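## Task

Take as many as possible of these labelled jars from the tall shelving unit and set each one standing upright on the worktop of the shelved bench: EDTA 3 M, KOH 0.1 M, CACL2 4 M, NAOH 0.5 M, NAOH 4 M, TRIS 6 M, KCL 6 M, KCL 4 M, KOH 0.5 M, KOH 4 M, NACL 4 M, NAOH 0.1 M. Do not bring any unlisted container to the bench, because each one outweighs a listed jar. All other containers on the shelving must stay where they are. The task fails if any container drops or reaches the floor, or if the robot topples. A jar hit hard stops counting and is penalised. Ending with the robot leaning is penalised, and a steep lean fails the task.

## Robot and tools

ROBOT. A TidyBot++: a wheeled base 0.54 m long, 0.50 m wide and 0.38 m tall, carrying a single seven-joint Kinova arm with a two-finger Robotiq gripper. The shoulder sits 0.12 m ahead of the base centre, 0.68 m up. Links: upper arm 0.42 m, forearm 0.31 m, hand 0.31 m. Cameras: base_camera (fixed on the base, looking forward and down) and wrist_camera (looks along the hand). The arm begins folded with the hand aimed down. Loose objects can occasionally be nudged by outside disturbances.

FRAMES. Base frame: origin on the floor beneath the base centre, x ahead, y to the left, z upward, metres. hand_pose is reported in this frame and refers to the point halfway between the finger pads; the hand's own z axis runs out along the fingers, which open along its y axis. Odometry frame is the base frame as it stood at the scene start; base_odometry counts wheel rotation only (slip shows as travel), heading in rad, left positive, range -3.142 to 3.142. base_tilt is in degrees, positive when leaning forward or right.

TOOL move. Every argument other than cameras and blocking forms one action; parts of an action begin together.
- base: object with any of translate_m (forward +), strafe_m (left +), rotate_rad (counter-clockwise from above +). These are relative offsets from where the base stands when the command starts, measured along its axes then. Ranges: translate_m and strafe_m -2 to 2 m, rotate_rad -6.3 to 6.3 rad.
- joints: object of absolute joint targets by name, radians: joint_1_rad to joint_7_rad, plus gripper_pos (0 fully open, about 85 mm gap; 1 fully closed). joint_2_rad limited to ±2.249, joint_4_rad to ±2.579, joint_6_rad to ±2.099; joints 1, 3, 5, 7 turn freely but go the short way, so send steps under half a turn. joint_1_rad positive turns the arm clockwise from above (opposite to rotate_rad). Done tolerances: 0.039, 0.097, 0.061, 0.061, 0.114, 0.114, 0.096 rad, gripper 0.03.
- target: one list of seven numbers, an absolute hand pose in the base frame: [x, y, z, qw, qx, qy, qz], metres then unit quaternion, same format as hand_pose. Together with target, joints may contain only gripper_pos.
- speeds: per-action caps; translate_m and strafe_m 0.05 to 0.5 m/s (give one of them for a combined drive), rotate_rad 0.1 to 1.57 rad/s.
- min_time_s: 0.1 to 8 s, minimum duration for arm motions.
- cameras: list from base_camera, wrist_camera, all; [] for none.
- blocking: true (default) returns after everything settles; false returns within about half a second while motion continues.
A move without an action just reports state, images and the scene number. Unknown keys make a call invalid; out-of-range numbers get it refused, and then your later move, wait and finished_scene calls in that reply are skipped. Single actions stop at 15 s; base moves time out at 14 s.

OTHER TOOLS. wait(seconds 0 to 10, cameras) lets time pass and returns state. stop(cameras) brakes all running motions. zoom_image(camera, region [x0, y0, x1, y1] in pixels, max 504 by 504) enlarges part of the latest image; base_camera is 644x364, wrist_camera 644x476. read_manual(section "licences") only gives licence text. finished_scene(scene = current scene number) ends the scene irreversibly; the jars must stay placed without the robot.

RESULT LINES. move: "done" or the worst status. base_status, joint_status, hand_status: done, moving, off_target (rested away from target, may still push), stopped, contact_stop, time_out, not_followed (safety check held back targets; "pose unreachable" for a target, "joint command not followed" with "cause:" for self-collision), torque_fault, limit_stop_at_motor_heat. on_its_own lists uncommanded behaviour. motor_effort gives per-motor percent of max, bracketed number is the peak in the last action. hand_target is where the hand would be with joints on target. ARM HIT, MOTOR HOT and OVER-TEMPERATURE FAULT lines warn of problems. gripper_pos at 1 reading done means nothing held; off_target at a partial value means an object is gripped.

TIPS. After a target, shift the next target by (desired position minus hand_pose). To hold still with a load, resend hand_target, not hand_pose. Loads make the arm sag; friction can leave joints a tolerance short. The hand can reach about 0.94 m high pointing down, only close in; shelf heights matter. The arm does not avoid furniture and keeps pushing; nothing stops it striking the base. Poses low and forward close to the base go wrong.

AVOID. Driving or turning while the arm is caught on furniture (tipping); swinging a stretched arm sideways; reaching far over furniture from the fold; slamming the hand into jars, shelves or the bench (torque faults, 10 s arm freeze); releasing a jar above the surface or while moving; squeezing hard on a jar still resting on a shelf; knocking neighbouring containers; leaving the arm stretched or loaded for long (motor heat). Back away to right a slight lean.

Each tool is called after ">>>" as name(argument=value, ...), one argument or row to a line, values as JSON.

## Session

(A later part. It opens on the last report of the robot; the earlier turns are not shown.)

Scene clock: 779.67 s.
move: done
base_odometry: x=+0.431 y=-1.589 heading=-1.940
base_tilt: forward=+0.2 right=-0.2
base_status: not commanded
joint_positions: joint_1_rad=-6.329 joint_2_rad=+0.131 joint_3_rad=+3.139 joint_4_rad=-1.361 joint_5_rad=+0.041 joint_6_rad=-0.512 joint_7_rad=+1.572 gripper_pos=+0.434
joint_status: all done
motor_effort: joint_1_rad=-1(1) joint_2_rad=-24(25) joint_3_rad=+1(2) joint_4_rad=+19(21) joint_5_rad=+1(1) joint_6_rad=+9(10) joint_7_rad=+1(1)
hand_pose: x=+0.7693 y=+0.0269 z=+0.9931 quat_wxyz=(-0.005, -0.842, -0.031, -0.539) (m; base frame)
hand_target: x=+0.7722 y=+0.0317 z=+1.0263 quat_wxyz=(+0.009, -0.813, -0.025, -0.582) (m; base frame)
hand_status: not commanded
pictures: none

>>> move(
  joints={"gripper_pos": 0.0},
)

>>> move(
  base={"translate_m": -0.35},
  speeds={"translate_m": 0.25},
  cameras=["wrist_camera"],
)

>>> move(
  base={"translate_m": -1.826, "strafe_m": -0.9665, "rotate_rad": -3.133},
  speeds={"rotate_rad": 1.1},
  joints={"joint_2_rad": 0.41, "joint_4_rad": -1.835, "joint_6_rad": 0.205},
  min_time_s=3,
  cameras=["all"],
)

>>> zoom_image(
  camera="wrist_camera",
  region=[60, 80, 330, 300],
)

>>> zoom_image(
  camera="wrist_camera",
  region=[310, 80, 580, 300],
)

Scene clock: 795.10 s.
move: done
base_odometry: x=+0.431 y=-1.589 heading=-1.940
base_tilt: forward=+0.1 right=-0.2
base_status: not commanded
joint_positions: joint_1_rad=-6.329 joint_2_rad=+0.131 joint_3_rad=+3.139 joint_4_rad=-1.361 joint_5_rad=+0.041 joint_6_rad=-0.504 joint_7_rad=+1.572 gripper_pos=+0.000
joint_status: all done
motor_effort: joint_1_rad=+0(1) joint_2_rad=-22(24) joint_3_rad=+2(2) joint_4_rad=+18(20) joint_5_rad=+0(1) joint_6_rad=+8(9) joint_7_rad=+1(1)
hand_pose: x=+0.7703 y=+0.0271 z=+0.9955 quat_wxyz=(-0.005, -0.840, -0.031, -0.542) (m; base frame)
hand_target: x=+0.7722 y=+0.0317 z=+1.0263 quat_wxyz=(+0.009, -0.813, -0.025, -0.582) (m; base frame)
hand_status: not commanded
pictures: none

Scene clock: 797.40 s.
move: done
base_odometry: x=+0.557 y=-1.263 heading=-1.940
base_tilt: forward=+0.1 right=-0.2
base_status: done
joint_positions: joint_1_rad=-6.329 joint_2_rad=+0.118 joint_3_rad=+3.139 joint_4_rad=-1.362 joint_5_rad=+0.041 joint_6_rad=-0.500 joint_7_rad=+1.572 gripper_pos=+0.000
joint_status: not commanded
motor_effort: joint_1_rad=+0(2) joint_2_rad=-22(26) joint_3_rad=+2(2) joint_4_rad=+19(20) joint_5_rad=+1(1) joint_6_rad=+8(8) joint_7_rad=+0(1)
hand_pose: x=+0.7666 y=+0.0268 z=+1.0044 quat_wxyz=(-0.005, -0.835, -0.030, -0.549) (m; base frame)
hand_target: x=+0.7722 y=+0.0317 z=+1.0263 quat_wxyz=(+0.009, -0.813, -0.025, -0.582) (m; base frame)
hand_status: not commanded
pictures: wrist_camera
camera_calibration:
wrist_camera: T_world_to_cam=[[0.0267027, -0.998194, 0.0538204, -0.0512541], [-0.393496, -0.0599889, -0.917367, 1.2814], [0.918938, 0.00331806, -0.394388, -0.169329], [0, 0, 0, 1]] pos_world=[0.661199, 0.0262702, 1.11149]

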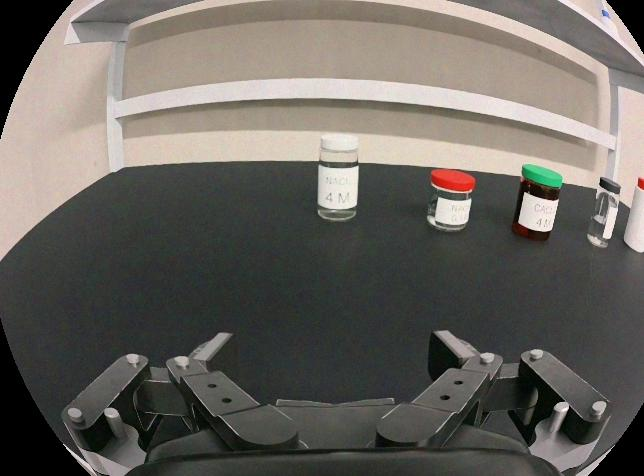

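Scene clock: 803.43 s.
move: done
base_odometry: x=+0.315 y=+0.789 heading=+1.209
base_tilt: forward=+0.1 right=-0.2
base_status: done
joint_positions: joint_1_rad=-6.325 joint_2_rad=+0.379 joint_3_rad=+3.144 joint_4_rad=-1.821 joint_5_rad=+0.041 joint_6_rad=+0.120 joint_7_rad=+1.572 gripper_pos=+0.000
joint_status: all done
motor_effort: joint_1_rad=+0(4) joint_2_rad=-28(30) joint_3_rad=+1(4) joint_4_rad=+15(20) joint_5_rad=+0(1) joint_6_rad=+7(8) joint_7_rad=+1(1)
hand_pose: x=+0.8000 y=+0.0303 z=+0.7357 quat_wxyz=(+0.001, -0.862, -0.037, -0.506) (m; base frame)
hand_target: x=+0.8091 y=+0.0334 z=+0.7307 quat_wxyz=(+0.009, -0.852, -0.026, -0.523) (m; base frame)
hand_status: not commanded
pictures: base_camera, wrist_camera
camera_calibration:
wrist_camera: T_world_to_cam=[[0.0471303, -0.997683, 0.0490624, -0.0470543], [-0.482789, -0.0657509, -0.873265, 1.08737], [0.874467, 0.0174704, -0.48477, -0.204323], [0, 0, 0, 1]] pos_world=[0.70586, 0.0281195, 0.852816]

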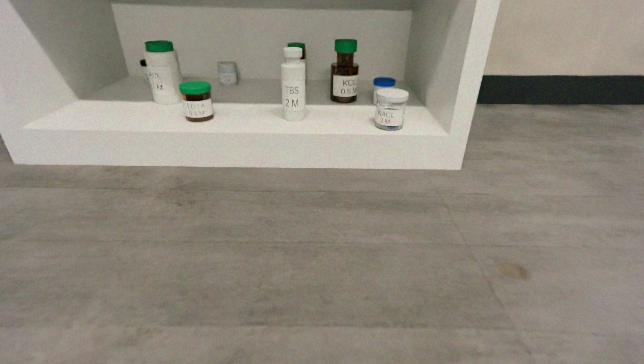

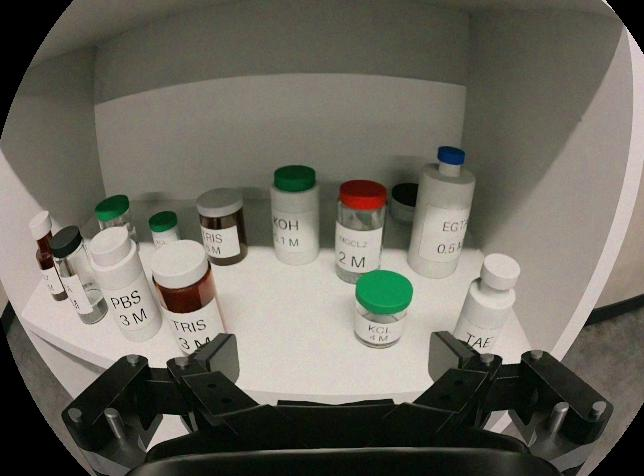

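Scaled by 1.867.

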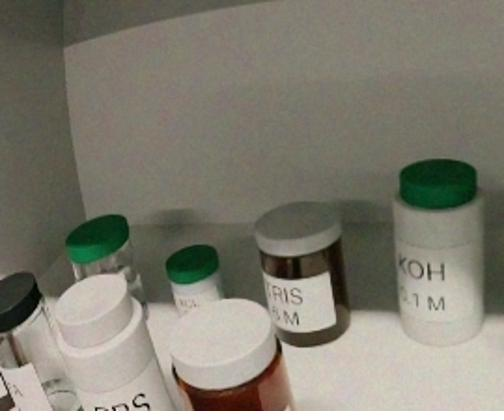

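Scaled by 1.867.

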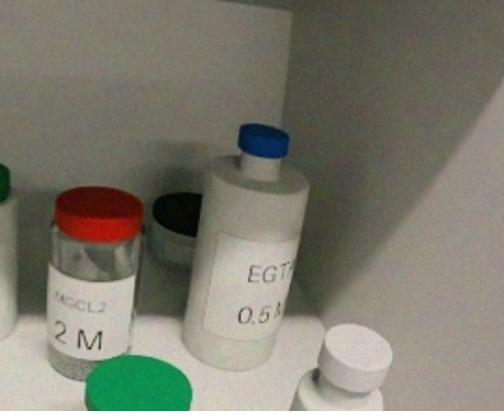

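>>> move(
  base={"translate_m": 0.205, "strafe_m": -0.059},
  speeds={"translate_m": 0.25},
)

>>> move(
  joints={"joint_2_rad": 0.665, "joint_4_rad": -1.965, "joint_6_rad": 0.575},
  min_time_s=2.5,
  cameras=["wrist_camera"],
)

Scene clock: 835.43 s.
move: done
base_odometry: x=+0.443 y=+0.960 heading=+1.210
base_tilt: forward=+0.2 right=-0.2
base_status: done
joint_positions: joint_1_rad=-6.325 joint_2_rad=+0.381 joint_3_rad=+3.144 joint_4_rad=-1.824 joint_5_rad=+0.041 joint_6_rad=+0.122 joint_7_rad=+1.572 gripper_pos=+0.000
joint_status: not commanded
motor_effort: joint_1_rad=+0(1) joint_2_rad=-26(30) joint_3_rad=+1(2) joint_4_rad=+15(16) joint_5_rad=+0(1) joint_6_rad=+8(8) joint_7_rad=+1(1)
hand_pose: x=+0.7993 y=+0.0304 z=+0.7332 quat_wxyz=(+0.001, -0.863, -0.037, -0.505) (m; base frame)
hand_target: x=+0.8091 y=+0.0334 z=+0.7307 quat_wxyz=(+0.009, -0.852, -0.026, -0.523) (m; base frame)
hand_status: not commanded
pictures: none

Scene clock: 838.53 s.
move: done
base_odometry: x=+0.443 y=+0.960 heading=+1.210
base_tilt: forward=+0.1 right=-0.2
base_status: not commanded
joint_positions: joint_1_rad=-6.325 joint_2_rad=+0.626 joint_3_rad=+3.144 joint_4_rad=-1.951 joint_5_rad=+0.041 joint_6_rad=+0.486 joint_7_rad=+1.572 gripper_pos=+0.000
joint_status: all done
motor_effort: joint_1_rad=+0(1) joint_2_rad=-30(32) joint_3_rad=+2(2) joint_4_rad=+11(16) joint_5_rad=+0(1) joint_6_rad=+7(9) joint_7_rad=+1(1)
hand_pose: x=+0.8027 y=+0.0349 z=+0.6020 quat_wxyz=(+0.009, -0.865, -0.039, -0.501) (m; base frame)
hand_target: x=+0.8072 y=+0.0333 z=+0.5939 quat_wxyz=(+0.009, -0.856, -0.026, -0.517) (m; base frame)
hand_status: not commanded
pictures: wrist_camera
camera_calibration:
wrist_camera: T_world_to_cam=[[0.0582786, -0.997561, 0.0384103, -0.0385583], [-0.492992, -0.0622153, -0.867807, 0.977054], [0.86808, 0.0316386, -0.495415, -0.26065], [0, 0, 0, 1]] pos_world=[0.710191, 0.03057, 0.720245]

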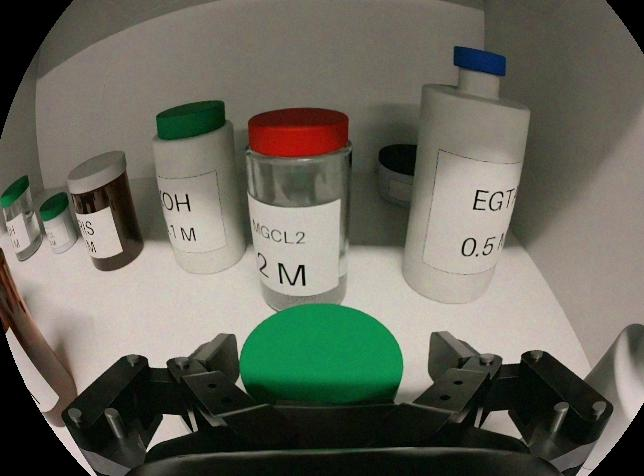

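>>> move(
  base={"strafe_m": 0.005},
  speeds={"strafe_m": 0.05},
  joints={"joint_2_rad": 0.69, "joint_4_rad": -1.98, "joint_6_rad": 0.605},
  min_time_s=1,
)

>>> move(
  joints={"gripper_pos": 0.68},
)

>>> move(
  joints={"joint_2_rad": 0.46, "joint_4_rad": -1.86, "joint_6_rad": 0.20},
  min_time_s=2.5,
  cameras=["wrist_camera"],
)

Scene clock: 847.13 s.
move: done
base_odometry: x=+0.438 y=+0.962 heading=+1.209
base_tilt: forward=+0.1 right=-0.2
base_status: done
joint_positions: joint_1_rad=-6.326 joint_2_rad=+0.645 joint_3_rad=+3.142 joint_4_rad=-1.964 joint_5_rad=+0.041 joint_6_rad=+0.516 joint_7_rad=+1.572 gripper_pos=+0.000
joint_status: all done
motor_effort: joint_1_rad=+0(4) joint_2_rad=-30(31) joint_3_rad=+2(3) joint_4_rad=+10(12) joint_5_rad=+0(1) joint_6_rad=+8(8) joint_7_rad=+1(1)
hand_pose: x=+0.8004 y=+0.0366 z=+0.5917 quat_wxyz=(+0.010, -0.865, -0.039, -0.500) (m; base frame)
hand_target: x=+0.8029 y=+0.0331 z=+0.5786 quat_wxyz=(+0.009, -0.858, -0.026, -0.513) (m; base frame)
hand_status: not commanded
pictures: none

Scene clock: 848.07 s.
move: off_target
base_odometry: x=+0.438 y=+0.962 heading=+1.209
base_tilt: forward=+0.1 right=-0.2
base_status: not commanded
joint_positions: joint_1_rad=-6.326 joint_2_rad=+0.646 joint_3_rad=+3.142 joint_4_rad=-1.965 joint_5_rad=+0.041 joint_6_rad=+0.520 joint_7_rad=+1.572 gripper_pos=+0.347
joint_status: gripper_pos off_target (ended at +0.347, target +0.680)
motor_effort: joint_1_rad=-1(1) joint_2_rad=-29(31) joint_3_rad=+1(2) joint_4_rad=+10(12) joint_5_rad=+1(1) joint_6_rad=+7(8) joint_7_rad=+1(1)
hand_pose: x=+0.8006 y=+0.0367 z=+0.5921 quat_wxyz=(+0.010, -0.864, -0.039, -0.502) (m; base frame)
hand_target: x=+0.8029 y=+0.0331 z=+0.5786 quat_wxyz=(+0.009, -0.858, -0.026, -0.513) (m; base frame)
hand_status: not commanded
pictures: none

Scene clock: 851.17 s.
move: done
base_odometry: x=+0.438 y=+0.962 heading=+1.209
base_tilt: forward=+0.1 right=-0.3
base_status: not commanded
joint_positions: joint_1_rad=-6.326 joint_2_rad=+0.493 joint_3_rad=+3.142 joint_4_rad=-1.883 joint_5_rad=+0.041 joint_6_rad=+0.278 joint_7_rad=+1.572 gripper_pos=+0.347
joint_status: all done
motor_effort: joint_1_rad=+0(1) joint_2_rad=-30(33) joint_3_rad=+1(1) joint_4_rad=+15(15) joint_5_rad=+0(1) joint_6_rad=+8(9) joint_7_rad=+1(1)
hand_pose: x=+0.8042 y=+0.0340 z=+0.6696 quat_wxyz=(+0.005, -0.866, -0.039, -0.499) (m; base frame)
hand_target: x=+0.8007 y=+0.0330 z=+0.6822 quat_wxyz=(+0.008, -0.872, -0.026, -0.489) (m; base frame)
hand_status: not commanded
pictures: wrist_camera
camera_calibration:
wrist_camera: T_world_to_cam=[[0.0551717, -0.997502, 0.0441167, -0.0434553], [-0.497547, -0.0657731, -0.86494, 1.03817], [0.865681, 0.0257701, -0.499932, -0.223245], [0, 0, 0, 1]] pos_world=[0.712196, 0.0306902, 0.788267]

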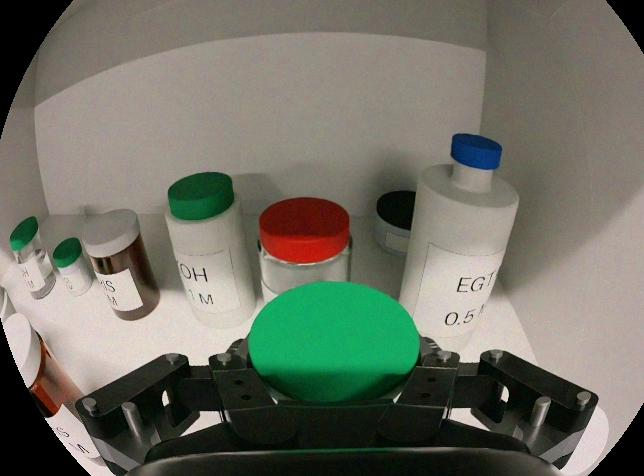

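>>> move(
  base={"translate_m": -0.42},
)

>>> move(
  base={"translate_m": -1.59, "strafe_m": -1.049, "rotate_rad": 3.134},
  speeds={"rotate_rad": 1.1},
  joints={"joint_2_rad": 0.13, "joint_4_rad": -0.98, "joint_6_rad": -0.985},
  min_time_s=3,
  cameras=["wrist_camera"],
)

Scene clock: 868.97 s.
move: done
base_odometry: x=+0.290 y=+0.569 heading=+1.209
base_tilt: forward=+0.1 right=-0.2
base_status: done
joint_positions: joint_1_rad=-6.326 joint_2_rad=+0.485 joint_3_rad=+3.142 joint_4_rad=-1.875 joint_5_rad=+0.041 joint_6_rad=+0.273 joint_7_rad=+1.572 gripper_pos=+0.347
joint_status: not commanded
motor_effort: joint_1_rad=-1(3) joint_2_rad=-30(32) joint_3_rad=+1(2) joint_4_rad=+15(17) joint_5_rad=+0(1) joint_6_rad=+8(9) joint_7_rad=+0(1)
hand_pose: x=+0.8063 y=+0.0342 z=+0.6771 quat_wxyz=(+0.005, -0.863, -0.039, -0.503) (m; base frame)
hand_target: x=+0.8007 y=+0.0330 z=+0.6822 quat_wxyz=(+0.008, -0.872, -0.026, -0.489) (m; base frame)
hand_status: not commanded
pictures: none

Scene clock: 874.67 s.
move: done
base_odometry: x=+0.709 y=-1.290 heading=-1.939
base_tilt: forward=+0.2 right=-0.2
base_status: done
joint_positions: joint_1_rad=-6.329 joint_2_rad=+0.152 joint_3_rad=+3.140 joint_4_rad=-1.002 joint_5_rad=+0.041 joint_6_rad=-0.909 joint_7_rad=+1.572 gripper_pos=+0.347
joint_status: all done
motor_effort: joint_1_rad=-1(4) joint_2_rad=-23(34) joint_3_rad=+1(4) joint_4_rad=+19(20) joint_5_rad=+1(2) joint_6_rad=+8(9) joint_7_rad=+1(1)
hand_pose: x=+0.7440 y=+0.0207 z=+1.0785 quat_wxyz=(-0.008, -0.857, -0.023, -0.514) (m; base frame)
hand_target: x=+0.7239 y=+0.0295 z=+1.0830 quat_wxyz=(+0.008, -0.866, -0.026, -0.500) (m; base frame)
hand_status: not commanded
pictures: wrist_camera
camera_calibration:
wrist_camera: T_world_to_cam=[[0.0133392, -0.998561, 0.0519465, -0.0487606], [-0.468209, -0.0521414, -0.882078, 1.35748], [0.883517, -0.0125555, -0.46823, -0.0129781], [0, 0, 0, 1]] pos_world=[0.6477, 0.0219275, 1.19386]

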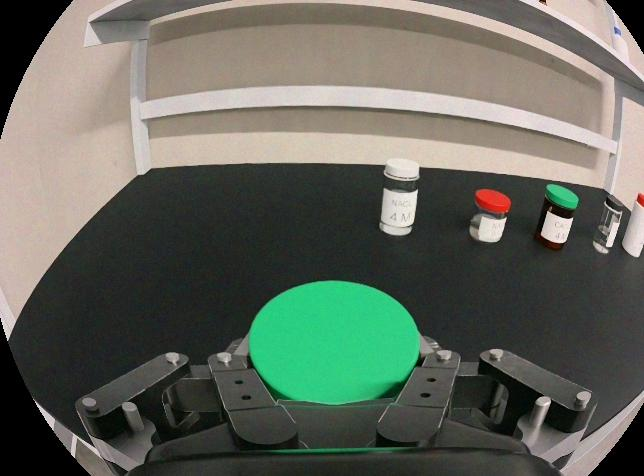

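>>> move(
  base={"translate_m": 0.40, "strafe_m": 0.038},
  speeds={"translate_m": 0.25},
)

>>> move(
  joints={"joint_2_rad": 0.12, "joint_4_rad": -1.27, "joint_6_rad": -0.57},
  min_time_s=2,
  cameras=["wrist_camera"],
)

>>> move(
  joints={"joint_2_rad": 0.125, "joint_4_rad": -1.295, "joint_6_rad": -0.545},
  min_time_s=1,
)

>>> move(
  joints={"joint_2_rad": 0.13, "joint_4_rad": -1.31, "joint_6_rad": -0.53},
  min_time_s=1,
)

>>> move(
  joints={"joint_2_rad": 0.135, "joint_4_rad": -1.325, "joint_6_rad": -0.515},
  min_time_s=1,
)

>>> move(
  joints={"joint_2_rad": 0.14, "joint_4_rad": -1.34, "joint_6_rad": -0.50},
  min_time_s=1,
)

Scene clock: 889.27 s.
move: done
base_odometry: x=+0.600 y=-1.676 heading=-1.939
base_tilt: forward=+0.2 right=-0.2
base_status: done
joint_positions: joint_1_rad=-6.329 joint_2_rad=+0.145 joint_3_rad=+3.140 joint_4_rad=-1.001 joint_5_rad=+0.041 joint_6_rad=-0.910 joint_7_rad=+1.572 gripper_pos=+0.347
joint_status: not commanded
motor_effort: joint_1_rad=+0(1) joint_2_rad=-23(27) joint_3_rad=+1(2) joint_4_rad=+19(19) joint_5_rad=+1(1) joint_6_rad=+9(9) joint_7_rad=+0(1)
hand_pose: x=+0.7411 y=+0.0206 z=+1.0827 quat_wxyz=(-0.008, -0.856, -0.023, -0.517) (m; base frame)
hand_target: x=+0.7239 y=+0.0295 z=+1.0830 quat_wxyz=(+0.008, -0.866, -0.026, -0.500) (m; base frame)
hand_status: not commanded
pictures: none

Scene clock: 891.87 s.
move: done
base_odometry: x=+0.600 y=-1.676 heading=-1.939
base_tilt: forward=+0.1 right=-0.2
base_status: not commanded
joint_positions: joint_1_rad=-6.329 joint_2_rad=+0.145 joint_3_rad=+3.140 joint_4_rad=-1.261 joint_5_rad=+0.041 joint_6_rad=-0.668 joint_7_rad=+1.572 gripper_pos=+0.347
joint_status: all done
motor_effort: joint_1_rad=+0(1) joint_2_rad=-24(25) joint_3_rad=+1(2) joint_4_rad=+19(21) joint_5_rad=+1(1) joint_6_rad=+8(9) joint_7_rad=+1(1)
hand_pose: x=+0.7621 y=+0.0238 z=+0.9999 quat_wxyz=(-0.007, -0.860, -0.028, -0.509) (m; base frame)
hand_target: x=+0.7658 y=+0.0314 z=+1.0379 quat_wxyz=(+0.009, -0.830, -0.025, -0.557) (m; base frame)
hand_status: not commanded
pictures: wrist_camera
camera_calibration:
wrist_camera: T_world_to_cam=[[0.0234278, -0.998207, 0.055079, -0.0526553], [-0.477838, -0.0595742, -0.876426, 1.29859], [0.878136, -0.00578607, -0.478377, -0.0516743], [0, 0, 0, 1]] pos_world=[0.667127, 0.0245025, 1.1163]

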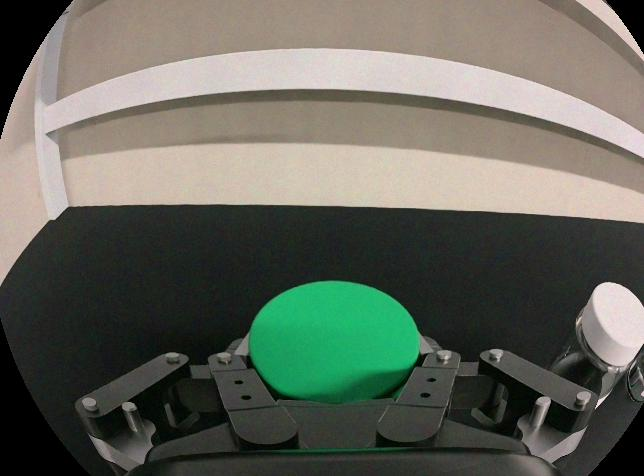

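Scene clock: 893.17 s.
move: done
base_odometry: x=+0.600 y=-1.676 heading=-1.939
base_tilt: forward=+0.1 right=-0.2
base_status: not commanded
joint_positions: joint_1_rad=-6.329 joint_2_rad=+0.145 joint_3_rad=+3.140 joint_4_rad=-1.283 joint_5_rad=+0.041 joint_6_rad=-0.643 joint_7_rad=+1.572 gripper_pos=+0.347
joint_status: all done
motor_effort: joint_1_rad=-1(1) joint_2_rad=-24(26) joint_3_rad=+2(2) joint_4_rad=+19(21) joint_5_rad=+1(1) joint_6_rad=+9(9) joint_7_rad=+0(1)
hand_pose: x=+0.7635 y=+0.0241 z=+0.9937 quat_wxyz=(-0.007, -0.859, -0.028, -0.510) (m; base frame)
hand_target: x=+0.7689 y=+0.0316 z=+1.0269 quat_wxyz=(+0.009, -0.832, -0.025, -0.555) (m; base frame)
hand_status: not commanded
pictures: none

Scene clock: 894.47 s.
move: done
base_odometry: x=+0.600 y=-1.676 heading=-1.939
base_tilt: forward=+0.2 right=-0.3
base_status: not commanded
joint_positions: joint_1_rad=-6.329 joint_2_rad=+0.145 joint_3_rad=+3.140 joint_4_rad=-1.298 joint_5_rad=+0.041 joint_6_rad=-0.628 joint_7_rad=+1.572 gripper_pos=+0.347
joint_status: all done
motor_effort: joint_1_rad=-1(1) joint_2_rad=-24(26) joint_3_rad=+1(2) joint_4_rad=+19(21) joint_5_rad=+1(1) joint_6_rad=+8(9) joint_7_rad=+1(1)
hand_pose: x=+0.7642 y=+0.0243 z=+0.9893 quat_wxyz=(-0.007, -0.859, -0.029, -0.511) (m; base frame)
hand_target: x=+0.7713 y=+0.0317 z=+1.0190 quat_wxyz=(+0.009, -0.833, -0.025, -0.553) (m; base frame)
hand_status: not commanded
pictures: none

Scene clock: 895.77 s.
move: done
base_odometry: x=+0.600 y=-1.676 heading=-1.939
base_tilt: forward=+0.2 right=-0.3
base_status: not commanded
joint_positions: joint_1_rad=-6.329 joint_2_rad=+0.145 joint_3_rad=+3.140 joint_4_rad=-1.313 joint_5_rad=+0.041 joint_6_rad=-0.613 joint_7_rad=+1.572 gripper_pos=+0.347
joint_status: all done
motor_effort: joint_1_rad=+0(1) joint_2_rad=-24(25) joint_3_rad=+1(2) joint_4_rad=+19(21) joint_5_rad=+0(1) joint_6_rad=+8(9) joint_7_rad=+1(1)
hand_pose: x=+0.7648 y=+0.0245 z=+0.9846 quat_wxyz=(-0.007, -0.859, -0.029, -0.510) (m; base frame)
hand_target: x=+0.7735 y=+0.0318 z=+1.0110 quat_wxyz=(+0.009, -0.834, -0.025, -0.551) (m; base frame)
hand_status: not commanded
pictures: none

Scene clock: 897.03 s.
move: done
base_odometry: x=+0.600 y=-1.676 heading=-1.939
base_tilt: forward=+0.2 right=-0.3
base_status: not commanded
joint_positions: joint_1_rad=-6.329 joint_2_rad=+0.145 joint_3_rad=+3.140 joint_4_rad=-1.328 joint_5_rad=+0.041 joint_6_rad=-0.598 joint_7_rad=+1.572 gripper_pos=+0.347
joint_status: all done
motor_effort: joint_1_rad=+0(1) joint_2_rad=-24(25) joint_3_rad=+1(2) joint_4_rad=+20(21) joint_5_rad=+0(1) joint_6_rad=+8(9) joint_7_rad=+1(1)
hand_pose: x=+0.7652 y=+0.0247 z=+0.9799 quat_wxyz=(-0.007, -0.859, -0.029, -0.510) (m; base frame)
hand_target: x=+0.7756 y=+0.0319 z=+1.0031 quat_wxyz=(+0.009, -0.836, -0.025, -0.549) (m; base frame)
hand_status: not commanded
pictures: none

>>> move(
  joints={"joint_2_rad": 0.145, "joint_4_rad": -1.355, "joint_6_rad": -0.485},
  min_time_s=1,
)

>>> move(
  joints={"joint_2_rad": 0.15, "joint_4_rad": -1.37, "joint_6_rad": -0.47},
  min_time_s=1,
)

>>> move(
  joints={"joint_2_rad": 0.15, "joint_4_rad": -1.38, "joint_6_rad": -0.46},
  min_time_s=1,
)

Scene clock: 923.87 s.
move: done
base_odometry: x=+0.600 y=-1.676 heading=-1.939
base_tilt: forward=+0.1 right=-0.2
base_status: not commanded
joint_positions: joint_1_rad=-6.329 joint_2_rad=+0.145 joint_3_rad=+3.140 joint_4_rad=-1.343 joint_5_rad=+0.041 joint_6_rad=-0.583 joint_7_rad=+1.572 gripper_pos=+0.347
joint_status: all done
motor_effort: joint_1_rad=+0(1) joint_2_rad=-24(25) joint_3_rad=+1(2) joint_4_rad=+20(21) joint_5_rad=+1(1) joint_6_rad=+8(9) joint_7_rad=+1(1)
hand_pose: x=+0.7657 y=+0.0248 z=+0.9752 quat_wxyz=(-0.006, -0.859, -0.030, -0.511) (m; base frame)
hand_target: x=+0.7776 y=+0.0320 z=+0.9951 quat_wxyz=(+0.009, -0.837, -0.025, -0.547) (m; base frame)
hand_status: not commanded
pictures: none

Scene clock: 925.13 s.
move: done
base_odometry: x=+0.600 y=-1.676 heading=-1.939
base_tilt: forward=+0.2 right=-0.2
base_status: not commanded
joint_positions: joint_1_rad=-6.329 joint_2_rad=+0.145 joint_3_rad=+3.140 joint_4_rad=-1.354 joint_5_rad=+0.041 joint_6_rad=-0.564 joint_7_rad=+1.572 gripper_pos=+0.347
joint_status: all done
motor_effort: joint_1_rad=+0(1) joint_2_rad=-23(25) joint_3_rad=+1(2) joint_4_rad=+19(21) joint_5_rad=+1(1) joint_6_rad=+8(9) joint_7_rad=+0(1)
hand_pose: x=+0.7672 y=+0.0251 z=+0.9743 quat_wxyz=(-0.006, -0.857, -0.030, -0.514) (m; base frame)
hand_target: x=+0.7794 y=+0.0321 z=+0.9871 quat_wxyz=(+0.009, -0.838, -0.025, -0.544) (m; base frame)
hand_status: not commanded
pictures: none

Scene clock: 926.43 s.
move: done
base_odometry: x=+0.600 y=-1.676 heading=-1.939
base_tilt: forward=+0.1 right=-0.2
base_status: not commanded
joint_positions: joint_1_rad=-6.329 joint_2_rad=+0.145 joint_3_rad=+3.140 joint_4_rad=-1.360 joint_5_rad=+0.041 joint_6_rad=-0.550 joint_7_rad=+1.572 gripper_pos=+0.347
joint_status: all done
motor_effort: joint_1_rad=+0(1) joint_2_rad=-22(24) joint_3_rad=+1(2) joint_4_rad=+18(20) joint_5_rad=+1(1) joint_6_rad=+7(9) joint_7_rad=+1(1)
hand_pose: x=+0.7684 y=+0.0253 z=+0.9744 quat_wxyz=(-0.006, -0.855, -0.030, -0.517) (m; base frame)
hand_target: x=+0.7795 y=+0.0321 z=+0.9840 quat_wxyz=(+0.009, -0.838, -0.025, -0.544) (m; base frame)
hand_status: not commanded
pictures: none

>>> move(
  joints={"gripper_pos": 0.0},
)

>>> move(
  base={"translate_m": -0.35},
  speeds={"translate_m": 0.25},
  cameras=["wrist_camera"],
)

>>> move(
  base={"translate_m": -1.9405, "strafe_m": -1.492, "rotate_rad": -3.385},
  speeds={"rotate_rad": 1.1},
  joints={"joint_2_rad": 0.41, "joint_4_rad": -1.835, "joint_6_rad": 0.205},
  min_time_s=3,
  cameras=["wrist_camera"],
)

Scene clock: 933.60 s.
move: done
base_odometry: x=+0.600 y=-1.676 heading=-1.939
base_tilt: forward=+0.2 right=-0.2
base_status: not commanded
joint_positions: joint_1_rad=-6.329 joint_2_rad=+0.145 joint_3_rad=+3.140 joint_4_rad=-1.363 joint_5_rad=+0.041 joint_6_rad=-0.549 joint_7_rad=+1.572 gripper_pos=+0.000
joint_status: all done
motor_effort: joint_1_rad=+0(1) joint_2_rad=-23(24) joint_3_rad=+2(2) joint_4_rad=+18(19) joint_5_rad=+1(1) joint_6_rad=+7(8) joint_7_rad=+1(1)
hand_pose: x=+0.7682 y=+0.0253 z=+0.9729 quat_wxyz=(-0.006, -0.856, -0.030, -0.517) (m; base frame)
hand_target: x=+0.7795 y=+0.0321 z=+0.9840 quat_wxyz=(+0.009, -0.838, -0.025, -0.544) (m; base frame)
hand_status: not commanded
pictures: none

Scene clock: 935.90 s.
move: done
base_odometry: x=+0.726 y=-1.350 heading=-1.939
base_tilt: forward=+0.2 right=-0.2
base_status: done
joint_positions: joint_1_rad=-6.329 joint_2_rad=+0.144 joint_3_rad=+3.140 joint_4_rad=-1.364 joint_5_rad=+0.041 joint_6_rad=-0.546 joint_7_rad=+1.572 gripper_pos=+0.000
joint_status: not commanded
motor_effort: joint_1_rad=-1(3) joint_2_rad=-23(27) joint_3_rad=+1(3) joint_4_rad=+19(19) joint_5_rad=+1(1) joint_6_rad=+7(8) joint_7_rad=+1(1)
hand_pose: x=+0.7683 y=+0.0253 z=+0.9730 quat_wxyz=(-0.006, -0.855, -0.030, -0.517) (m; base frame)
hand_target: x=+0.7795 y=+0.0321 z=+0.9840 quat_wxyz=(+0.009, -0.838, -0.025, -0.544) (m; base frame)
hand_status: not commanded
pictures: wrist_camera
camera_calibration:
wrist_camera: T_world_to_cam=[[0.0271162, -0.998104, 0.0552547, -0.0528589], [-0.461009, -0.0615322, -0.88526, 1.27384], [0.886981, -0.00146802, -0.461803, -0.0930306], [0, 0, 0, 1]] pos_world=[0.671201, 0.025487, 1.08764]

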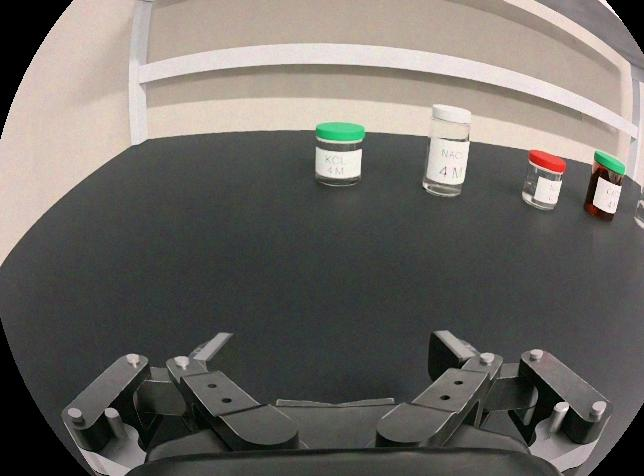

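Scene clock: 942.67 s.
move: done
base_odometry: x=+0.032 y=+0.998 heading=+0.959
base_tilt: forward=+0.1 right=-0.2
base_status: done
joint_positions: joint_1_rad=-6.326 joint_2_rad=+0.377 joint_3_rad=+3.143 joint_4_rad=-1.820 joint_5_rad=+0.041 joint_6_rad=+0.120 joint_7_rad=+1.572 gripper_pos=+0.000
joint_status: all done
motor_effort: joint_1_rad=+0(4) joint_2_rad=-27(29) joint_3_rad=+1(5) joint_4_rad=+15(19) joint_5_rad=+0(2) joint_6_rad=+7(8) joint_7_rad=+1(1)
hand_pose: x=+0.8000 y=+0.0316 z=+0.7372 quat_wxyz=(+0.002, -0.861, -0.037, -0.507) (m; base frame)
hand_target: x=+0.8091 y=+0.0334 z=+0.7307 quat_wxyz=(+0.009, -0.852, -0.026, -0.523) (m; base frame)
hand_status: not commanded
pictures: wrist_camera
camera_calibration:
wrist_camera: T_world_to_cam=[[0.0490261, -0.997614, 0.0486006, -0.0470631], [-0.481091, -0.066229, -0.874165, 1.08805], [0.875299, 0.0194756, -0.48319, -0.205532], [0, 0, 0, 1]] pos_world=[0.705659, 0.0291124, 0.85411]

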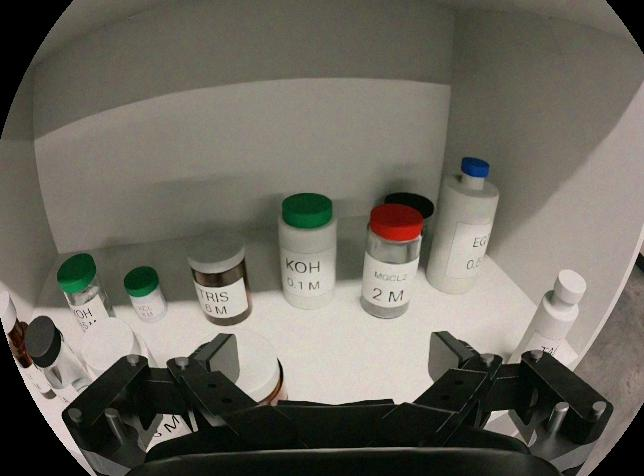

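>>> move(
  base={"strafe_m": 0.038},
  cameras=["wrist_camera"],
)

Scene clock: 986.67 s.
move: done
base_odometry: x=+0.001 y=+1.020 heading=+0.959
base_tilt: forward=+0.1 right=-0.2
base_status: done
joint_positions: joint_1_rad=-6.334 joint_2_rad=+0.377 joint_3_rad=+3.137 joint_4_rad=-1.821 joint_5_rad=+0.041 joint_6_rad=+0.120 joint_7_rad=+1.572 gripper_pos=+0.000
joint_status: not commanded
motor_effort: joint_1_rad=+0(4) joint_2_rad=-27(28) joint_3_rad=+1(3) joint_4_rad=+15(16) joint_5_rad=+0(1) joint_6_rad=+7(8) joint_7_rad=+1(1)
hand_pose: x=+0.7994 y=+0.0398 z=+0.7372 quat_wxyz=(+0.006, -0.861, -0.042, -0.507) (m; base frame)
hand_target: x=+0.8091 y=+0.0334 z=+0.7307 quat_wxyz=(+0.009, -0.852, -0.026, -0.523) (m; base frame)
hand_status: not commanded
pictures: wrist_camera
camera_calibration:
wrist_camera: T_world_to_cam=[[0.0613103, -0.997029, 0.0466246, -0.0471931], [-0.480256, -0.0704176, -0.874297, 1.08794], [0.874983, 0.0312117, -0.483147, -0.205476], [0, 0, 0, 1]] pos_world=[0.705172, 0.0359706, 0.854108]

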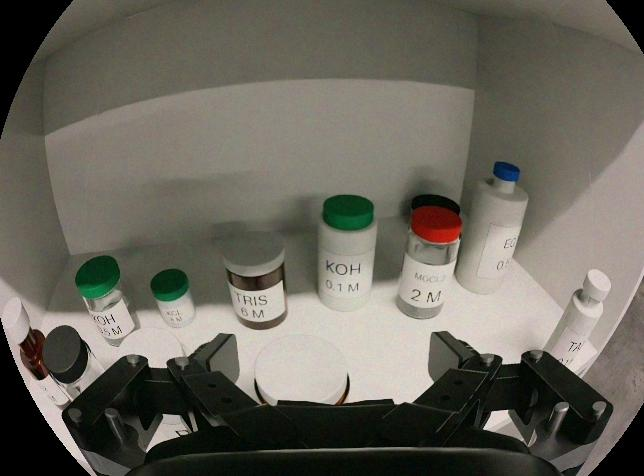

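>>> move(
  base={"translate_m": 0.262},
  speeds={"translate_m": 0.2},
  cameras=["wrist_camera"],
)

>>> move(
  joints={"joint_2_rad": 0.57, "joint_4_rad": -1.935, "joint_6_rad": 0.45},
  min_time_s=2,
  cameras=["wrist_camera"],
)

Scene clock: 999.33 s.
move: done
base_odometry: x=+0.152 y=+1.234 heading=+0.959
base_tilt: forward=+0.2 right=-0.2
base_status: done
joint_positions: joint_1_rad=-6.334 joint_2_rad=+0.380 joint_3_rad=+3.137 joint_4_rad=-1.824 joint_5_rad=+0.041 joint_6_rad=+0.122 joint_7_rad=+1.572 gripper_pos=+0.000
joint_status: not commanded
motor_effort: joint_1_rad=+0(1) joint_2_rad=-27(30) joint_3_rad=+1(2) joint_4_rad=+16(17) joint_5_rad=+0(1) joint_6_rad=+7(8) joint_7_rad=+0(1)
hand_pose: x=+0.7988 y=+0.0398 z=+0.7339 quat_wxyz=(+0.006, -0.862, -0.042, -0.505) (m; base frame)
hand_target: x=+0.8091 y=+0.0334 z=+0.7307 quat_wxyz=(+0.009, -0.852, -0.026, -0.523) (m; base frame)
hand_status: not commanded
pictures: wrist_camera
camera_calibration:
wrist_camera: T_world_to_cam=[[0.0615224, -0.997018, 0.0465785, -0.0471631], [-0.48401, -0.0706142, -0.872208, 1.08625], [0.872897, 0.0311159, -0.486912, -0.202111], [0, 0, 0, 1]] pos_world=[0.705079, 0.0359709, 0.851222]

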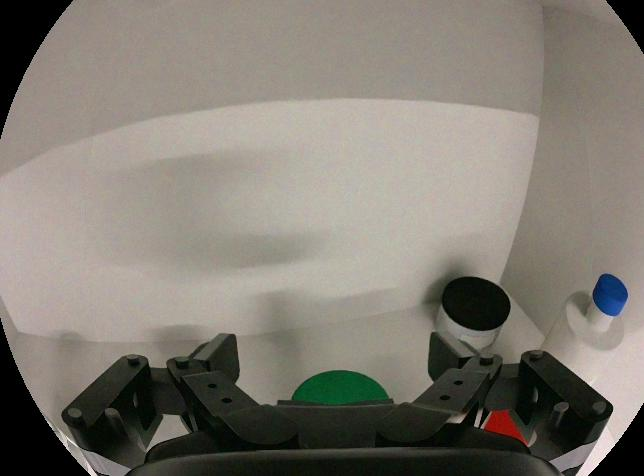

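Scene clock: 1001.63 s.
move: done
base_odometry: x=+0.152 y=+1.234 heading=+0.959
base_tilt: forward=+0.1 right=-0.2
base_status: not commanded
joint_positions: joint_1_rad=-6.334 joint_2_rad=+0.529 joint_3_rad=+3.137 joint_4_rad=-1.920 joint_5_rad=+0.041 joint_6_rad=+0.359 joint_7_rad=+1.572 gripper_pos=+0.000
joint_status: all done
motor_effort: joint_1_rad=-1(1) joint_2_rad=-29(30) joint_3_rad=+0(2) joint_4_rad=+13(16) joint_5_rad=+1(1) joint_6_rad=+7(8) joint_7_rad=+1(1)
hand_pose: x=+0.8011 y=+0.0428 z=+0.6488 quat_wxyz=(+0.011, -0.864, -0.043, -0.502) (m; base frame)
hand_target: x=+0.8076 y=+0.0333 z=+0.6383 quat_wxyz=(+0.009, -0.856, -0.026, -0.517) (m; base frame)
hand_status: not commanded
pictures: wrist_camera
camera_calibration:
wrist_camera: T_world_to_cam=[[0.0686067, -0.996872, 0.0392238, -0.0412443], [-0.490181, -0.0679265, -0.86897, 1.01605], [0.868916, 0.0403904, -0.493308, -0.238594], [0, 0, 0, 1]] pos_world=[0.708198, 0.0375386, 0.766838]

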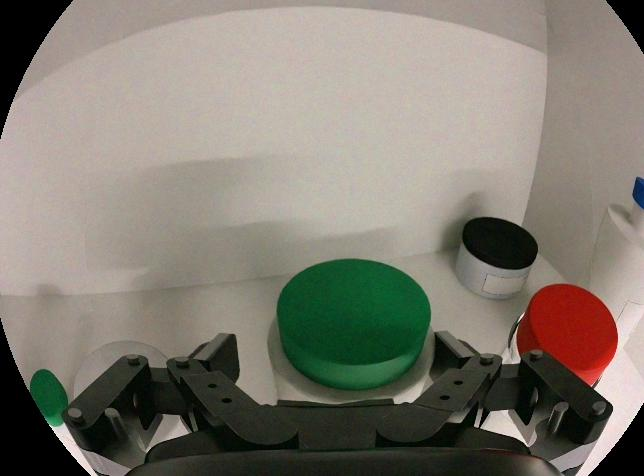

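>>> move(
  base={"strafe_m": -0.006},
  speeds={"strafe_m": 0.05},
)

>>> move(
  joints={"gripper_pos": 0.7},
  cameras=["wrist_camera"],
)

Scene clock: 1007.83 s.
move: done
base_odometry: x=+0.156 y=+1.231 heading=+0.960
base_tilt: forward=+0.1 right=-0.2
base_status: done
joint_positions: joint_1_rad=-6.333 joint_2_rad=+0.529 joint_3_rad=+3.138 joint_4_rad=-1.920 joint_5_rad=+0.041 joint_6_rad=+0.361 joint_7_rad=+1.572 gripper_pos=+0.000
joint_status: not commanded
motor_effort: joint_1_rad=+0(3) joint_2_rad=-30(30) joint_3_rad=+0(2) joint_4_rad=+13(13) joint_5_rad=+0(1) joint_6_rad=+7(8) joint_7_rad=+1(1)
hand_pose: x=+0.8013 y=+0.0421 z=+0.6491 quat_wxyz=(+0.011, -0.863, -0.043, -0.503) (m; base frame)
hand_target: x=+0.8076 y=+0.0333 z=+0.6383 quat_wxyz=(+0.009, -0.856, -0.026, -0.517) (m; base frame)
hand_status: not commanded
pictures: none

Scene clock: 1008.77 s.
move: off_target
base_odometry: x=+0.156 y=+1.231 heading=+0.960
base_tilt: forward=+0.2 right=-0.2
base_status: not commanded
joint_positions: joint_1_rad=-6.333 joint_2_rad=+0.529 joint_3_rad=+3.138 joint_4_rad=-1.920 joint_5_rad=+0.041 joint_6_rad=+0.365 joint_7_rad=+1.572 gripper_pos=+0.261
joint_status: gripper_pos off_target (ended at +0.261, target +0.700)
motor_effort: joint_1_rad=-1(2) joint_2_rad=-29(30) joint_3_rad=+1(1) joint_4_rad=+13(14) joint_5_rad=+1(1) joint_6_rad=+7(9) joint_7_rad=+1(1)
hand_pose: x=+0.8019 y=+0.0421 z=+0.6500 quat_wxyz=(+0.011, -0.862, -0.043, -0.504) (m; base frame)
hand_target: x=+0.8076 y=+0.0333 z=+0.6383 quat_wxyz=(+0.009, -0.856, -0.026, -0.517) (m; base frame)
hand_status: not commanded
pictures: wrist_camera
camera_calibration:
wrist_camera: T_world_to_cam=[[0.0673944, -0.996954, 0.0392423, -0.0410321], [-0.485629, -0.0671361, -0.871583, 1.01545], [0.871563, 0.0396826, -0.488675, -0.243803], [0, 0, 0, 1]] pos_world=[0.708389, 0.0369412, 0.767521]

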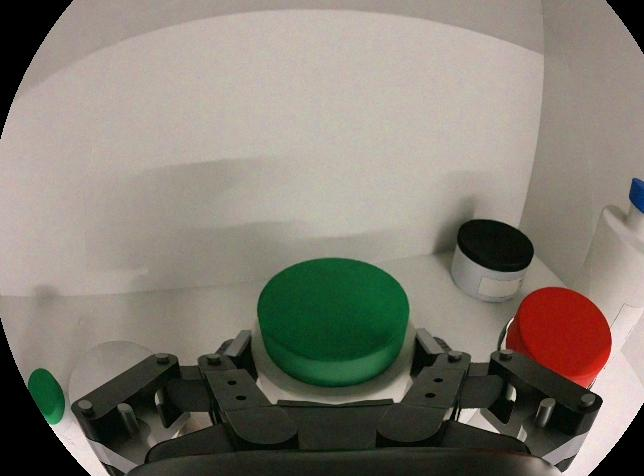

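>>> move(
  joints={"joint_2_rad": 0.345, "joint_4_rad": -1.79, "joint_6_rad": 0.045},
  min_time_s=1.5,
)

>>> move(
  base={"translate_m": -0.42, "strafe_m": -0.176},
  speeds={"translate_m": 0.2},
  cameras=["wrist_camera"],
)

Scene clock: 1029.67 s.
move: done
base_odometry: x=+0.156 y=+1.231 heading=+0.960
base_tilt: forward=+0.2 right=-0.2
base_status: not commanded
joint_positions: joint_1_rad=-6.333 joint_2_rad=+0.384 joint_3_rad=+3.138 joint_4_rad=-1.821 joint_5_rad=+0.041 joint_6_rad=+0.115 joint_7_rad=+1.572 gripper_pos=+0.261
joint_status: all done
motor_effort: joint_1_rad=+0(1) joint_2_rad=-31(33) joint_3_rad=+1(2) joint_4_rad=+18(19) joint_5_rad=+0(1) joint_6_rad=+10(11) joint_7_rad=+1(1)
hand_pose: x=+0.7988 y=+0.0389 z=+0.7309 quat_wxyz=(+0.006, -0.864, -0.042, -0.502) (m; base frame)
hand_target: x=+0.7964 y=+0.0328 z=+0.7552 quat_wxyz=(+0.008, -0.865, -0.026, -0.502) (m; base frame)
hand_status: not commanded
pictures: none

Scene clock: 1032.73 s.
move: done
base_odometry: x=+0.060 y=+0.786 heading=+0.960
base_tilt: forward=+0.1 right=-0.2
base_status: done
joint_positions: joint_1_rad=-6.333 joint_2_rad=+0.383 joint_3_rad=+3.138 joint_4_rad=-1.820 joint_5_rad=+0.041 joint_6_rad=+0.112 joint_7_rad=+1.572 gripper_pos=+0.261
joint_status: not commanded
motor_effort: joint_1_rad=+0(1) joint_2_rad=-31(32) joint_3_rad=+1(2) joint_4_rad=+18(19) joint_5_rad=+0(1) joint_6_rad=+10(11) joint_7_rad=+0(1)
hand_pose: x=+0.7989 y=+0.0388 z=+0.7320 quat_wxyz=(+0.005, -0.864, -0.042, -0.502) (m; base frame)
hand_target: x=+0.7964 y=+0.0328 z=+0.7552 quat_wxyz=(+0.008, -0.865, -0.026, -0.502) (m; base frame)
hand_status: not commanded
pictures: wrist_camera
camera_calibration:
wrist_camera: T_world_to_cam=[[0.0601446, -0.997089, 0.0468686, -0.0472328], [-0.490995, -0.0704322, -0.868311, 1.08727], [0.869084, 0.0292119, -0.493801, -0.194924], [0, 0, 0, 1]] pos_world=[0.70609, 0.0351776, 0.850047]

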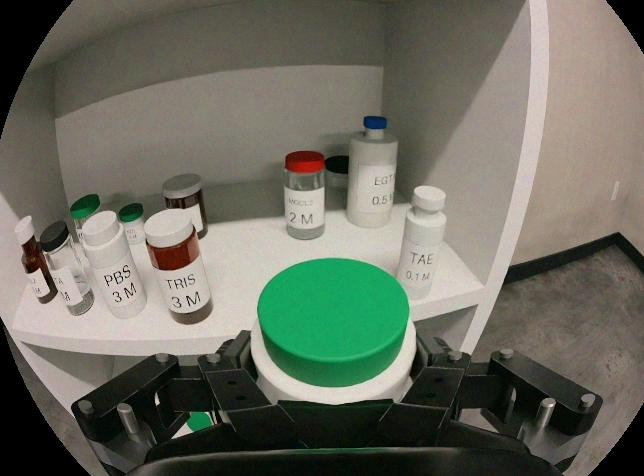

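>>> move(
  base={"translate_m": -1.302, "strafe_m": -1.91, "rotate_rad": 3.383},
  speeds={"rotate_rad": 1.2},
  joints={"joint_2_rad": 0.13, "joint_4_rad": -0.98, "joint_6_rad": -0.985},
  min_time_s=3,
  cameras=["wrist_camera"],
)

Scene clock: 1045.13 s.
move: done
base_odometry: x=+0.877 y=-1.377 heading=-1.940
base_tilt: forward=+0.2 right=-0.2
base_status: done
joint_positions: joint_1_rad=-6.328 joint_2_rad=+0.165 joint_3_rad=+3.141 joint_4_rad=-1.013 joint_5_rad=+0.041 joint_6_rad=-0.917 joint_7_rad=+1.572 gripper_pos=+0.261
joint_status: all done
motor_effort: joint_1_rad=+0(3) joint_2_rad=-26(35) joint_3_rad=+1(4) joint_4_rad=+20(23) joint_5_rad=+1(3) joint_6_rad=+9(11) joint_7_rad=+0(2)
hand_pose: x=+0.7478 y=+0.0201 z=+1.0615 quat_wxyz=(-0.009, -0.866, -0.023, -0.500) (m; base frame)
hand_target: x=+0.7239 y=+0.0295 z=+1.0830 quat_wxyz=(+0.008, -0.866, -0.026, -0.500) (m; base frame)
hand_status: not commanded
pictures: wrist_camera
camera_calibration:
wrist_camera: T_world_to_cam=[[0.0134865, -0.998505, 0.0529683, -0.0497313], [-0.497115, -0.0526581, -0.866085, 1.34879], [0.86758, -0.0146509, -0.497082, 0.0182366], [0, 0, 0, 1]] pos_world=[0.655352, 0.0216349, 1.17986]

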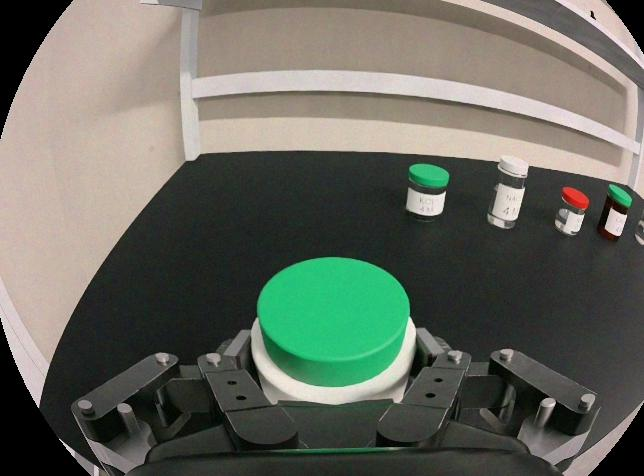

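>>> move(
  base={"translate_m": 0.38},
  speeds={"translate_m": 0.3},
)

>>> move(
  joints={"joint_2_rad": 0.15, "joint_4_rad": -1.12, "joint_6_rad": -0.71},
  min_time_s=1.5,
  cameras=["wrist_camera"],
)

Scene clock: 1055.50 s.
move: done
base_odometry: x=+0.739 y=-1.731 heading=-1.940
base_tilt: forward=+0.1 right=-0.2
base_status: done
joint_positions: joint_1_rad=-6.328 joint_2_rad=+0.157 joint_3_rad=+3.141 joint_4_rad=-1.012 joint_5_rad=+0.041 joint_6_rad=-0.919 joint_7_rad=+1.572 gripper_pos=+0.261
joint_status: not commanded
motor_effort: joint_1_rad=+0(1) joint_2_rad=-25(30) joint_3_rad=+1(2) joint_4_rad=+20(21) joint_5_rad=+1(1) joint_6_rad=+10(10) joint_7_rad=+1(1)
hand_pose: x=+0.7443 y=+0.0200 z=+1.0666 quat_wxyz=(-0.009, -0.864, -0.023, -0.503) (m; base frame)
hand_target: x=+0.7239 y=+0.0295 z=+1.0830 quat_wxyz=(+0.008, -0.866, -0.026, -0.500) (m; base frame)
hand_status: not commanded
pictures: none

Scene clock: 1057.30 s.
move: done
base_odometry: x=+0.739 y=-1.731 heading=-1.940
base_tilt: forward=+0.2 right=-0.2
base_status: not commanded
joint_positions: joint_1_rad=-6.328 joint_2_rad=+0.157 joint_3_rad=+3.141 joint_4_rad=-1.120 joint_5_rad=+0.041 joint_6_rad=-0.819 joint_7_rad=+1.572 gripper_pos=+0.261
joint_status: all done
motor_effort: joint_1_rad=+0(1) joint_2_rad=-26(27) joint_3_rad=+1(2) joint_4_rad=+21(22) joint_5_rad=+1(1) joint_6_rad=+9(11) joint_7_rad=+1(1)
hand_pose: x=+0.7546 y=+0.0213 z=+1.0329 quat_wxyz=(-0.009, -0.866, -0.025, -0.500) (m; base frame)
hand_target: x=+0.7669 y=+0.0315 z=+1.0671 quat_wxyz=(+0.009, -0.836, -0.025, -0.549) (m; base frame)
hand_status: not commanded
pictures: wrist_camera
camera_calibration:
wrist_camera: T_world_to_cam=[[0.0173126, -0.998373, 0.054325, -0.0514233], [-0.497224, -0.0557351, -0.86583, 1.32739], [0.86745, -0.0120219, -0.49738, -0.00144809], [0, 0, 0, 1]] pos_world=[0.662156, 0.0226252, 1.15137]

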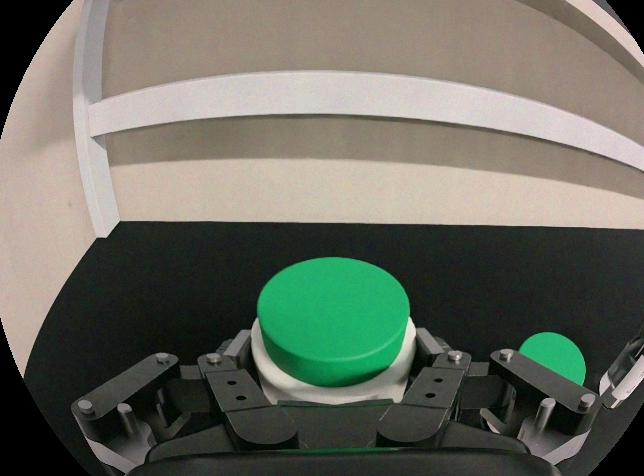

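>>> move(
  joints={"joint_2_rad": 0.155, "joint_4_rad": -1.135, "joint_6_rad": -0.695},
)

>>> move(
  joints={"joint_2_rad": 0.16, "joint_4_rad": -1.15, "joint_6_rad": -0.68},
)

>>> move(
  joints={"joint_2_rad": 0.165, "joint_4_rad": -1.165, "joint_6_rad": -0.665},
  cameras=["wrist_camera"],
)

Scene clock: 1065.47 s.
move: done
base_odometry: x=+0.739 y=-1.731 heading=-1.940
base_tilt: forward=+0.1 right=-0.2
base_status: not commanded
joint_positions: joint_1_rad=-6.328 joint_2_rad=+0.157 joint_3_rad=+3.141 joint_4_rad=-1.132 joint_5_rad=+0.041 joint_6_rad=-0.797 joint_7_rad=+1.572 gripper_pos=+0.261
joint_status: all done
motor_effort: joint_1_rad=+0(1) joint_2_rad=-25(28) joint_3_rad=+1(2) joint_4_rad=+20(21) joint_5_rad=+1(1) joint_6_rad=+9(10) joint_7_rad=+1(1)
hand_pose: x=+0.7571 y=+0.0216 z=+1.0315 quat_wxyz=(-0.008, -0.863, -0.025, -0.504) (m; base frame)
hand_target: x=+0.7702 y=+0.0316 z=+1.0594 quat_wxyz=(+0.009, -0.837, -0.025, -0.547) (m; base frame)
hand_status: not commanded
pictures: none

Scene clock: 1066.03 s.
move: done
base_odometry: x=+0.739 y=-1.731 heading=-1.940
base_tilt: forward=+0.1 right=-0.2
base_status: not commanded
joint_positions: joint_1_rad=-6.328 joint_2_rad=+0.157 joint_3_rad=+3.141 joint_4_rad=-1.142 joint_5_rad=+0.041 joint_6_rad=-0.777 joint_7_rad=+1.572 gripper_pos=+0.261
joint_status: all done
motor_effort: joint_1_rad=+0(1) joint_2_rad=-25(26) joint_3_rad=+2(2) joint_4_rad=+20(20) joint_5_rad=+1(1) joint_6_rad=+9(10) joint_7_rad=+1(1)
hand_pose: x=+0.7595 y=+0.0219 z=+1.0313 quat_wxyz=(-0.008, -0.861, -0.025, -0.508) (m; base frame)
hand_target: x=+0.7733 y=+0.0317 z=+1.0515 quat_wxyz=(+0.009, -0.838, -0.025, -0.544) (m; base frame)
hand_status: not commanded
pictures: none

Scene clock: 1066.60 s.
move: done
base_odometry: x=+0.739 y=-1.731 heading=-1.940
base_tilt: forward=+0.2 right=-0.2
base_status: not commanded
joint_positions: joint_1_rad=-6.328 joint_2_rad=+0.157 joint_3_rad=+3.141 joint_4_rad=-1.152 joint_5_rad=+0.041 joint_6_rad=-0.757 joint_7_rad=+1.572 gripper_pos=+0.261
joint_status: all done
motor_effort: joint_1_rad=+0(1) joint_2_rad=-23(25) joint_3_rad=+1(2) joint_4_rad=+19(21) joint_5_rad=+1(1) joint_6_rad=+9(10) joint_7_rad=+1(2)
hand_pose: x=+0.7619 y=+0.0222 z=+1.0312 quat_wxyz=(-0.008, -0.858, -0.026, -0.513) (m; base frame)
hand_target: x=+0.7763 y=+0.0319 z=+1.0437 quat_wxyz=(+0.009, -0.840, -0.025, -0.542) (m; base frame)
hand_status: not commanded
pictures: wrist_camera
camera_calibration:
wrist_camera: T_world_to_cam=[[0.0180695, -0.998367, 0.0541928, -0.051008], [-0.470973, -0.0563107, -0.880349, 1.32463], [0.881963, -0.00961585, -0.471221, -0.0467422], [0, 0, 0, 1]] pos_world=[0.666009, 0.0232165, 1.14687]

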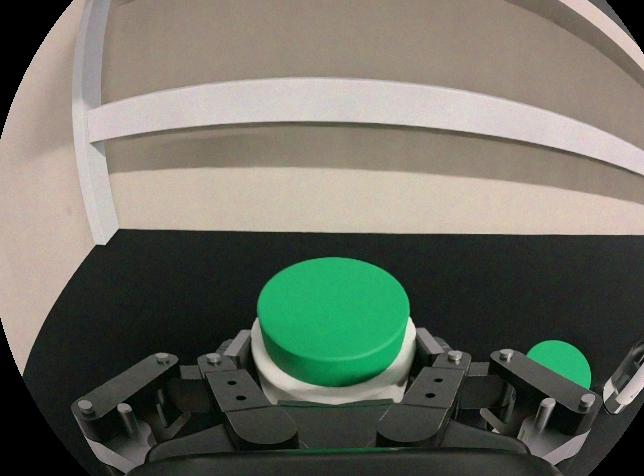

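>>> move(
  joints={"gripper_pos": 0.0},
)

>>> move(
  base={"translate_m": -0.35},
  speeds={"translate_m": 0.25},
  cameras=["wrist_camera"],
)

Scene clock: 1072.87 s.
move: done
base_odometry: x=+0.739 y=-1.731 heading=-1.940
base_tilt: forward=+0.1 right=-0.2
base_status: not commanded
joint_positions: joint_1_rad=-6.328 joint_2_rad=+0.157 joint_3_rad=+3.141 joint_4_rad=-1.153 joint_5_rad=+0.041 joint_6_rad=-0.751 joint_7_rad=+1.572 gripper_pos=+0.000
joint_status: all done
motor_effort: joint_1_rad=+0(1) joint_2_rad=-24(25) joint_3_rad=+1(2) joint_4_rad=+18(20) joint_5_rad=+1(1) joint_6_rad=+8(9) joint_7_rad=+1(1)
hand_pose: x=+0.7627 y=+0.0222 z=+1.0321 quat_wxyz=(-0.008, -0.857, -0.026, -0.515) (m; base frame)
hand_target: x=+0.7763 y=+0.0319 z=+1.0437 quat_wxyz=(+0.009, -0.840, -0.025, -0.542) (m; base frame)
hand_status: not commanded
pictures: none

Scene clock: 1075.17 s.
move: done
base_odometry: x=+0.866 y=-1.405 heading=-1.940
base_tilt: forward=+0.1 right=-0.2
base_status: done
joint_positions: joint_1_rad=-6.328 joint_2_rad=+0.156 joint_3_rad=+3.141 joint_4_rad=-1.153 joint_5_rad=+0.041 joint_6_rad=-0.749 joint_7_rad=+1.572 gripper_pos=+0.000
joint_status: not commanded
motor_effort: joint_1_rad=+0(2) joint_2_rad=-23(27) joint_3_rad=+1(2) joint_4_rad=+18(20) joint_5_rad=+1(1) joint_6_rad=+7(8) joint_7_rad=+1(1)
hand_pose: x=+0.7625 y=+0.0223 z=+1.0330 quat_wxyz=(-0.008, -0.856, -0.026, -0.516) (m; base frame)
hand_target: x=+0.7763 y=+0.0319 z=+1.0437 quat_wxyz=(+0.009, -0.840, -0.025, -0.542) (m; base frame)
hand_status: not commanded
pictures: wrist_camera
camera_calibration:
wrist_camera: T_world_to_cam=[[0.0181407, -0.998372, 0.0540802, -0.0508844], [-0.46495, -0.0563085, -0.883544, 1.32519], [0.885151, -0.00911654, -0.465215, -0.0551656], [0, 0, 0, 1]] pos_world=[0.665899, 0.0233148, 1.14795]

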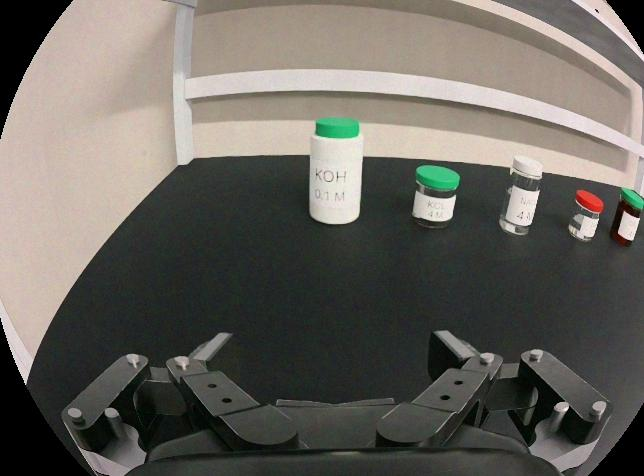

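>>> move(
  base={"translate_m": -1.82, "strafe_m": -1.541, "rotate_rad": -3.143},
  speeds={"rotate_rad": 1.2},
  joints={"joint_2_rad": 0.41, "joint_4_rad": -1.835, "joint_6_rad": 0.205},
  min_time_s=4,
  cameras=["wrist_camera"],
)

Scene clock: 1120.87 s.
move: done
base_odometry: x=+0.085 y=+0.849 heading=+1.200
base_tilt: forward=+0.2 right=-0.2
base_status: done
joint_positions: joint_1_rad=-6.326 joint_2_rad=+0.376 joint_3_rad=+3.144 joint_4_rad=-1.823 joint_5_rad=+0.041 joint_6_rad=+0.120 joint_7_rad=+1.572 gripper_pos=+0.000
joint_status: all done
motor_effort: joint_1_rad=-1(4) joint_2_rad=-27(30) joint_3_rad=+1(4) joint_4_rad=+15(20) joint_5_rad=+0(2) joint_6_rad=+7(8) joint_7_rad=+1(1)
hand_pose: x=+0.7991 y=+0.0308 z=+0.7372 quat_wxyz=(+0.002, -0.861, -0.037, -0.507) (m; base frame)
hand_target: x=+0.8091 y=+0.0334 z=+0.7307 quat_wxyz=(+0.009, -0.852, -0.026, -0.523) (m; base frame)
hand_status: not commanded
pictures: wrist_camera
camera_calibration:
wrist_camera: T_world_to_cam=[[0.0479874, -0.997648, 0.0489521, -0.0471906], [-0.481435, -0.0660419, -0.87399, 1.0878], [0.875167, 0.0183733, -0.483472, -0.204406], [0, 0, 0, 1]] pos_world=[0.704859, 0.0285163, 0.854211]

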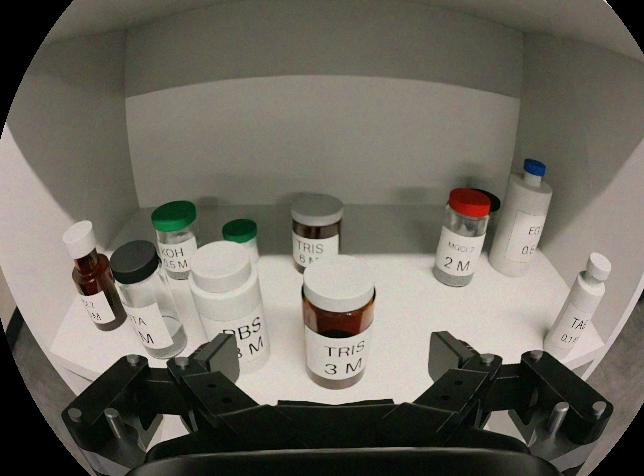

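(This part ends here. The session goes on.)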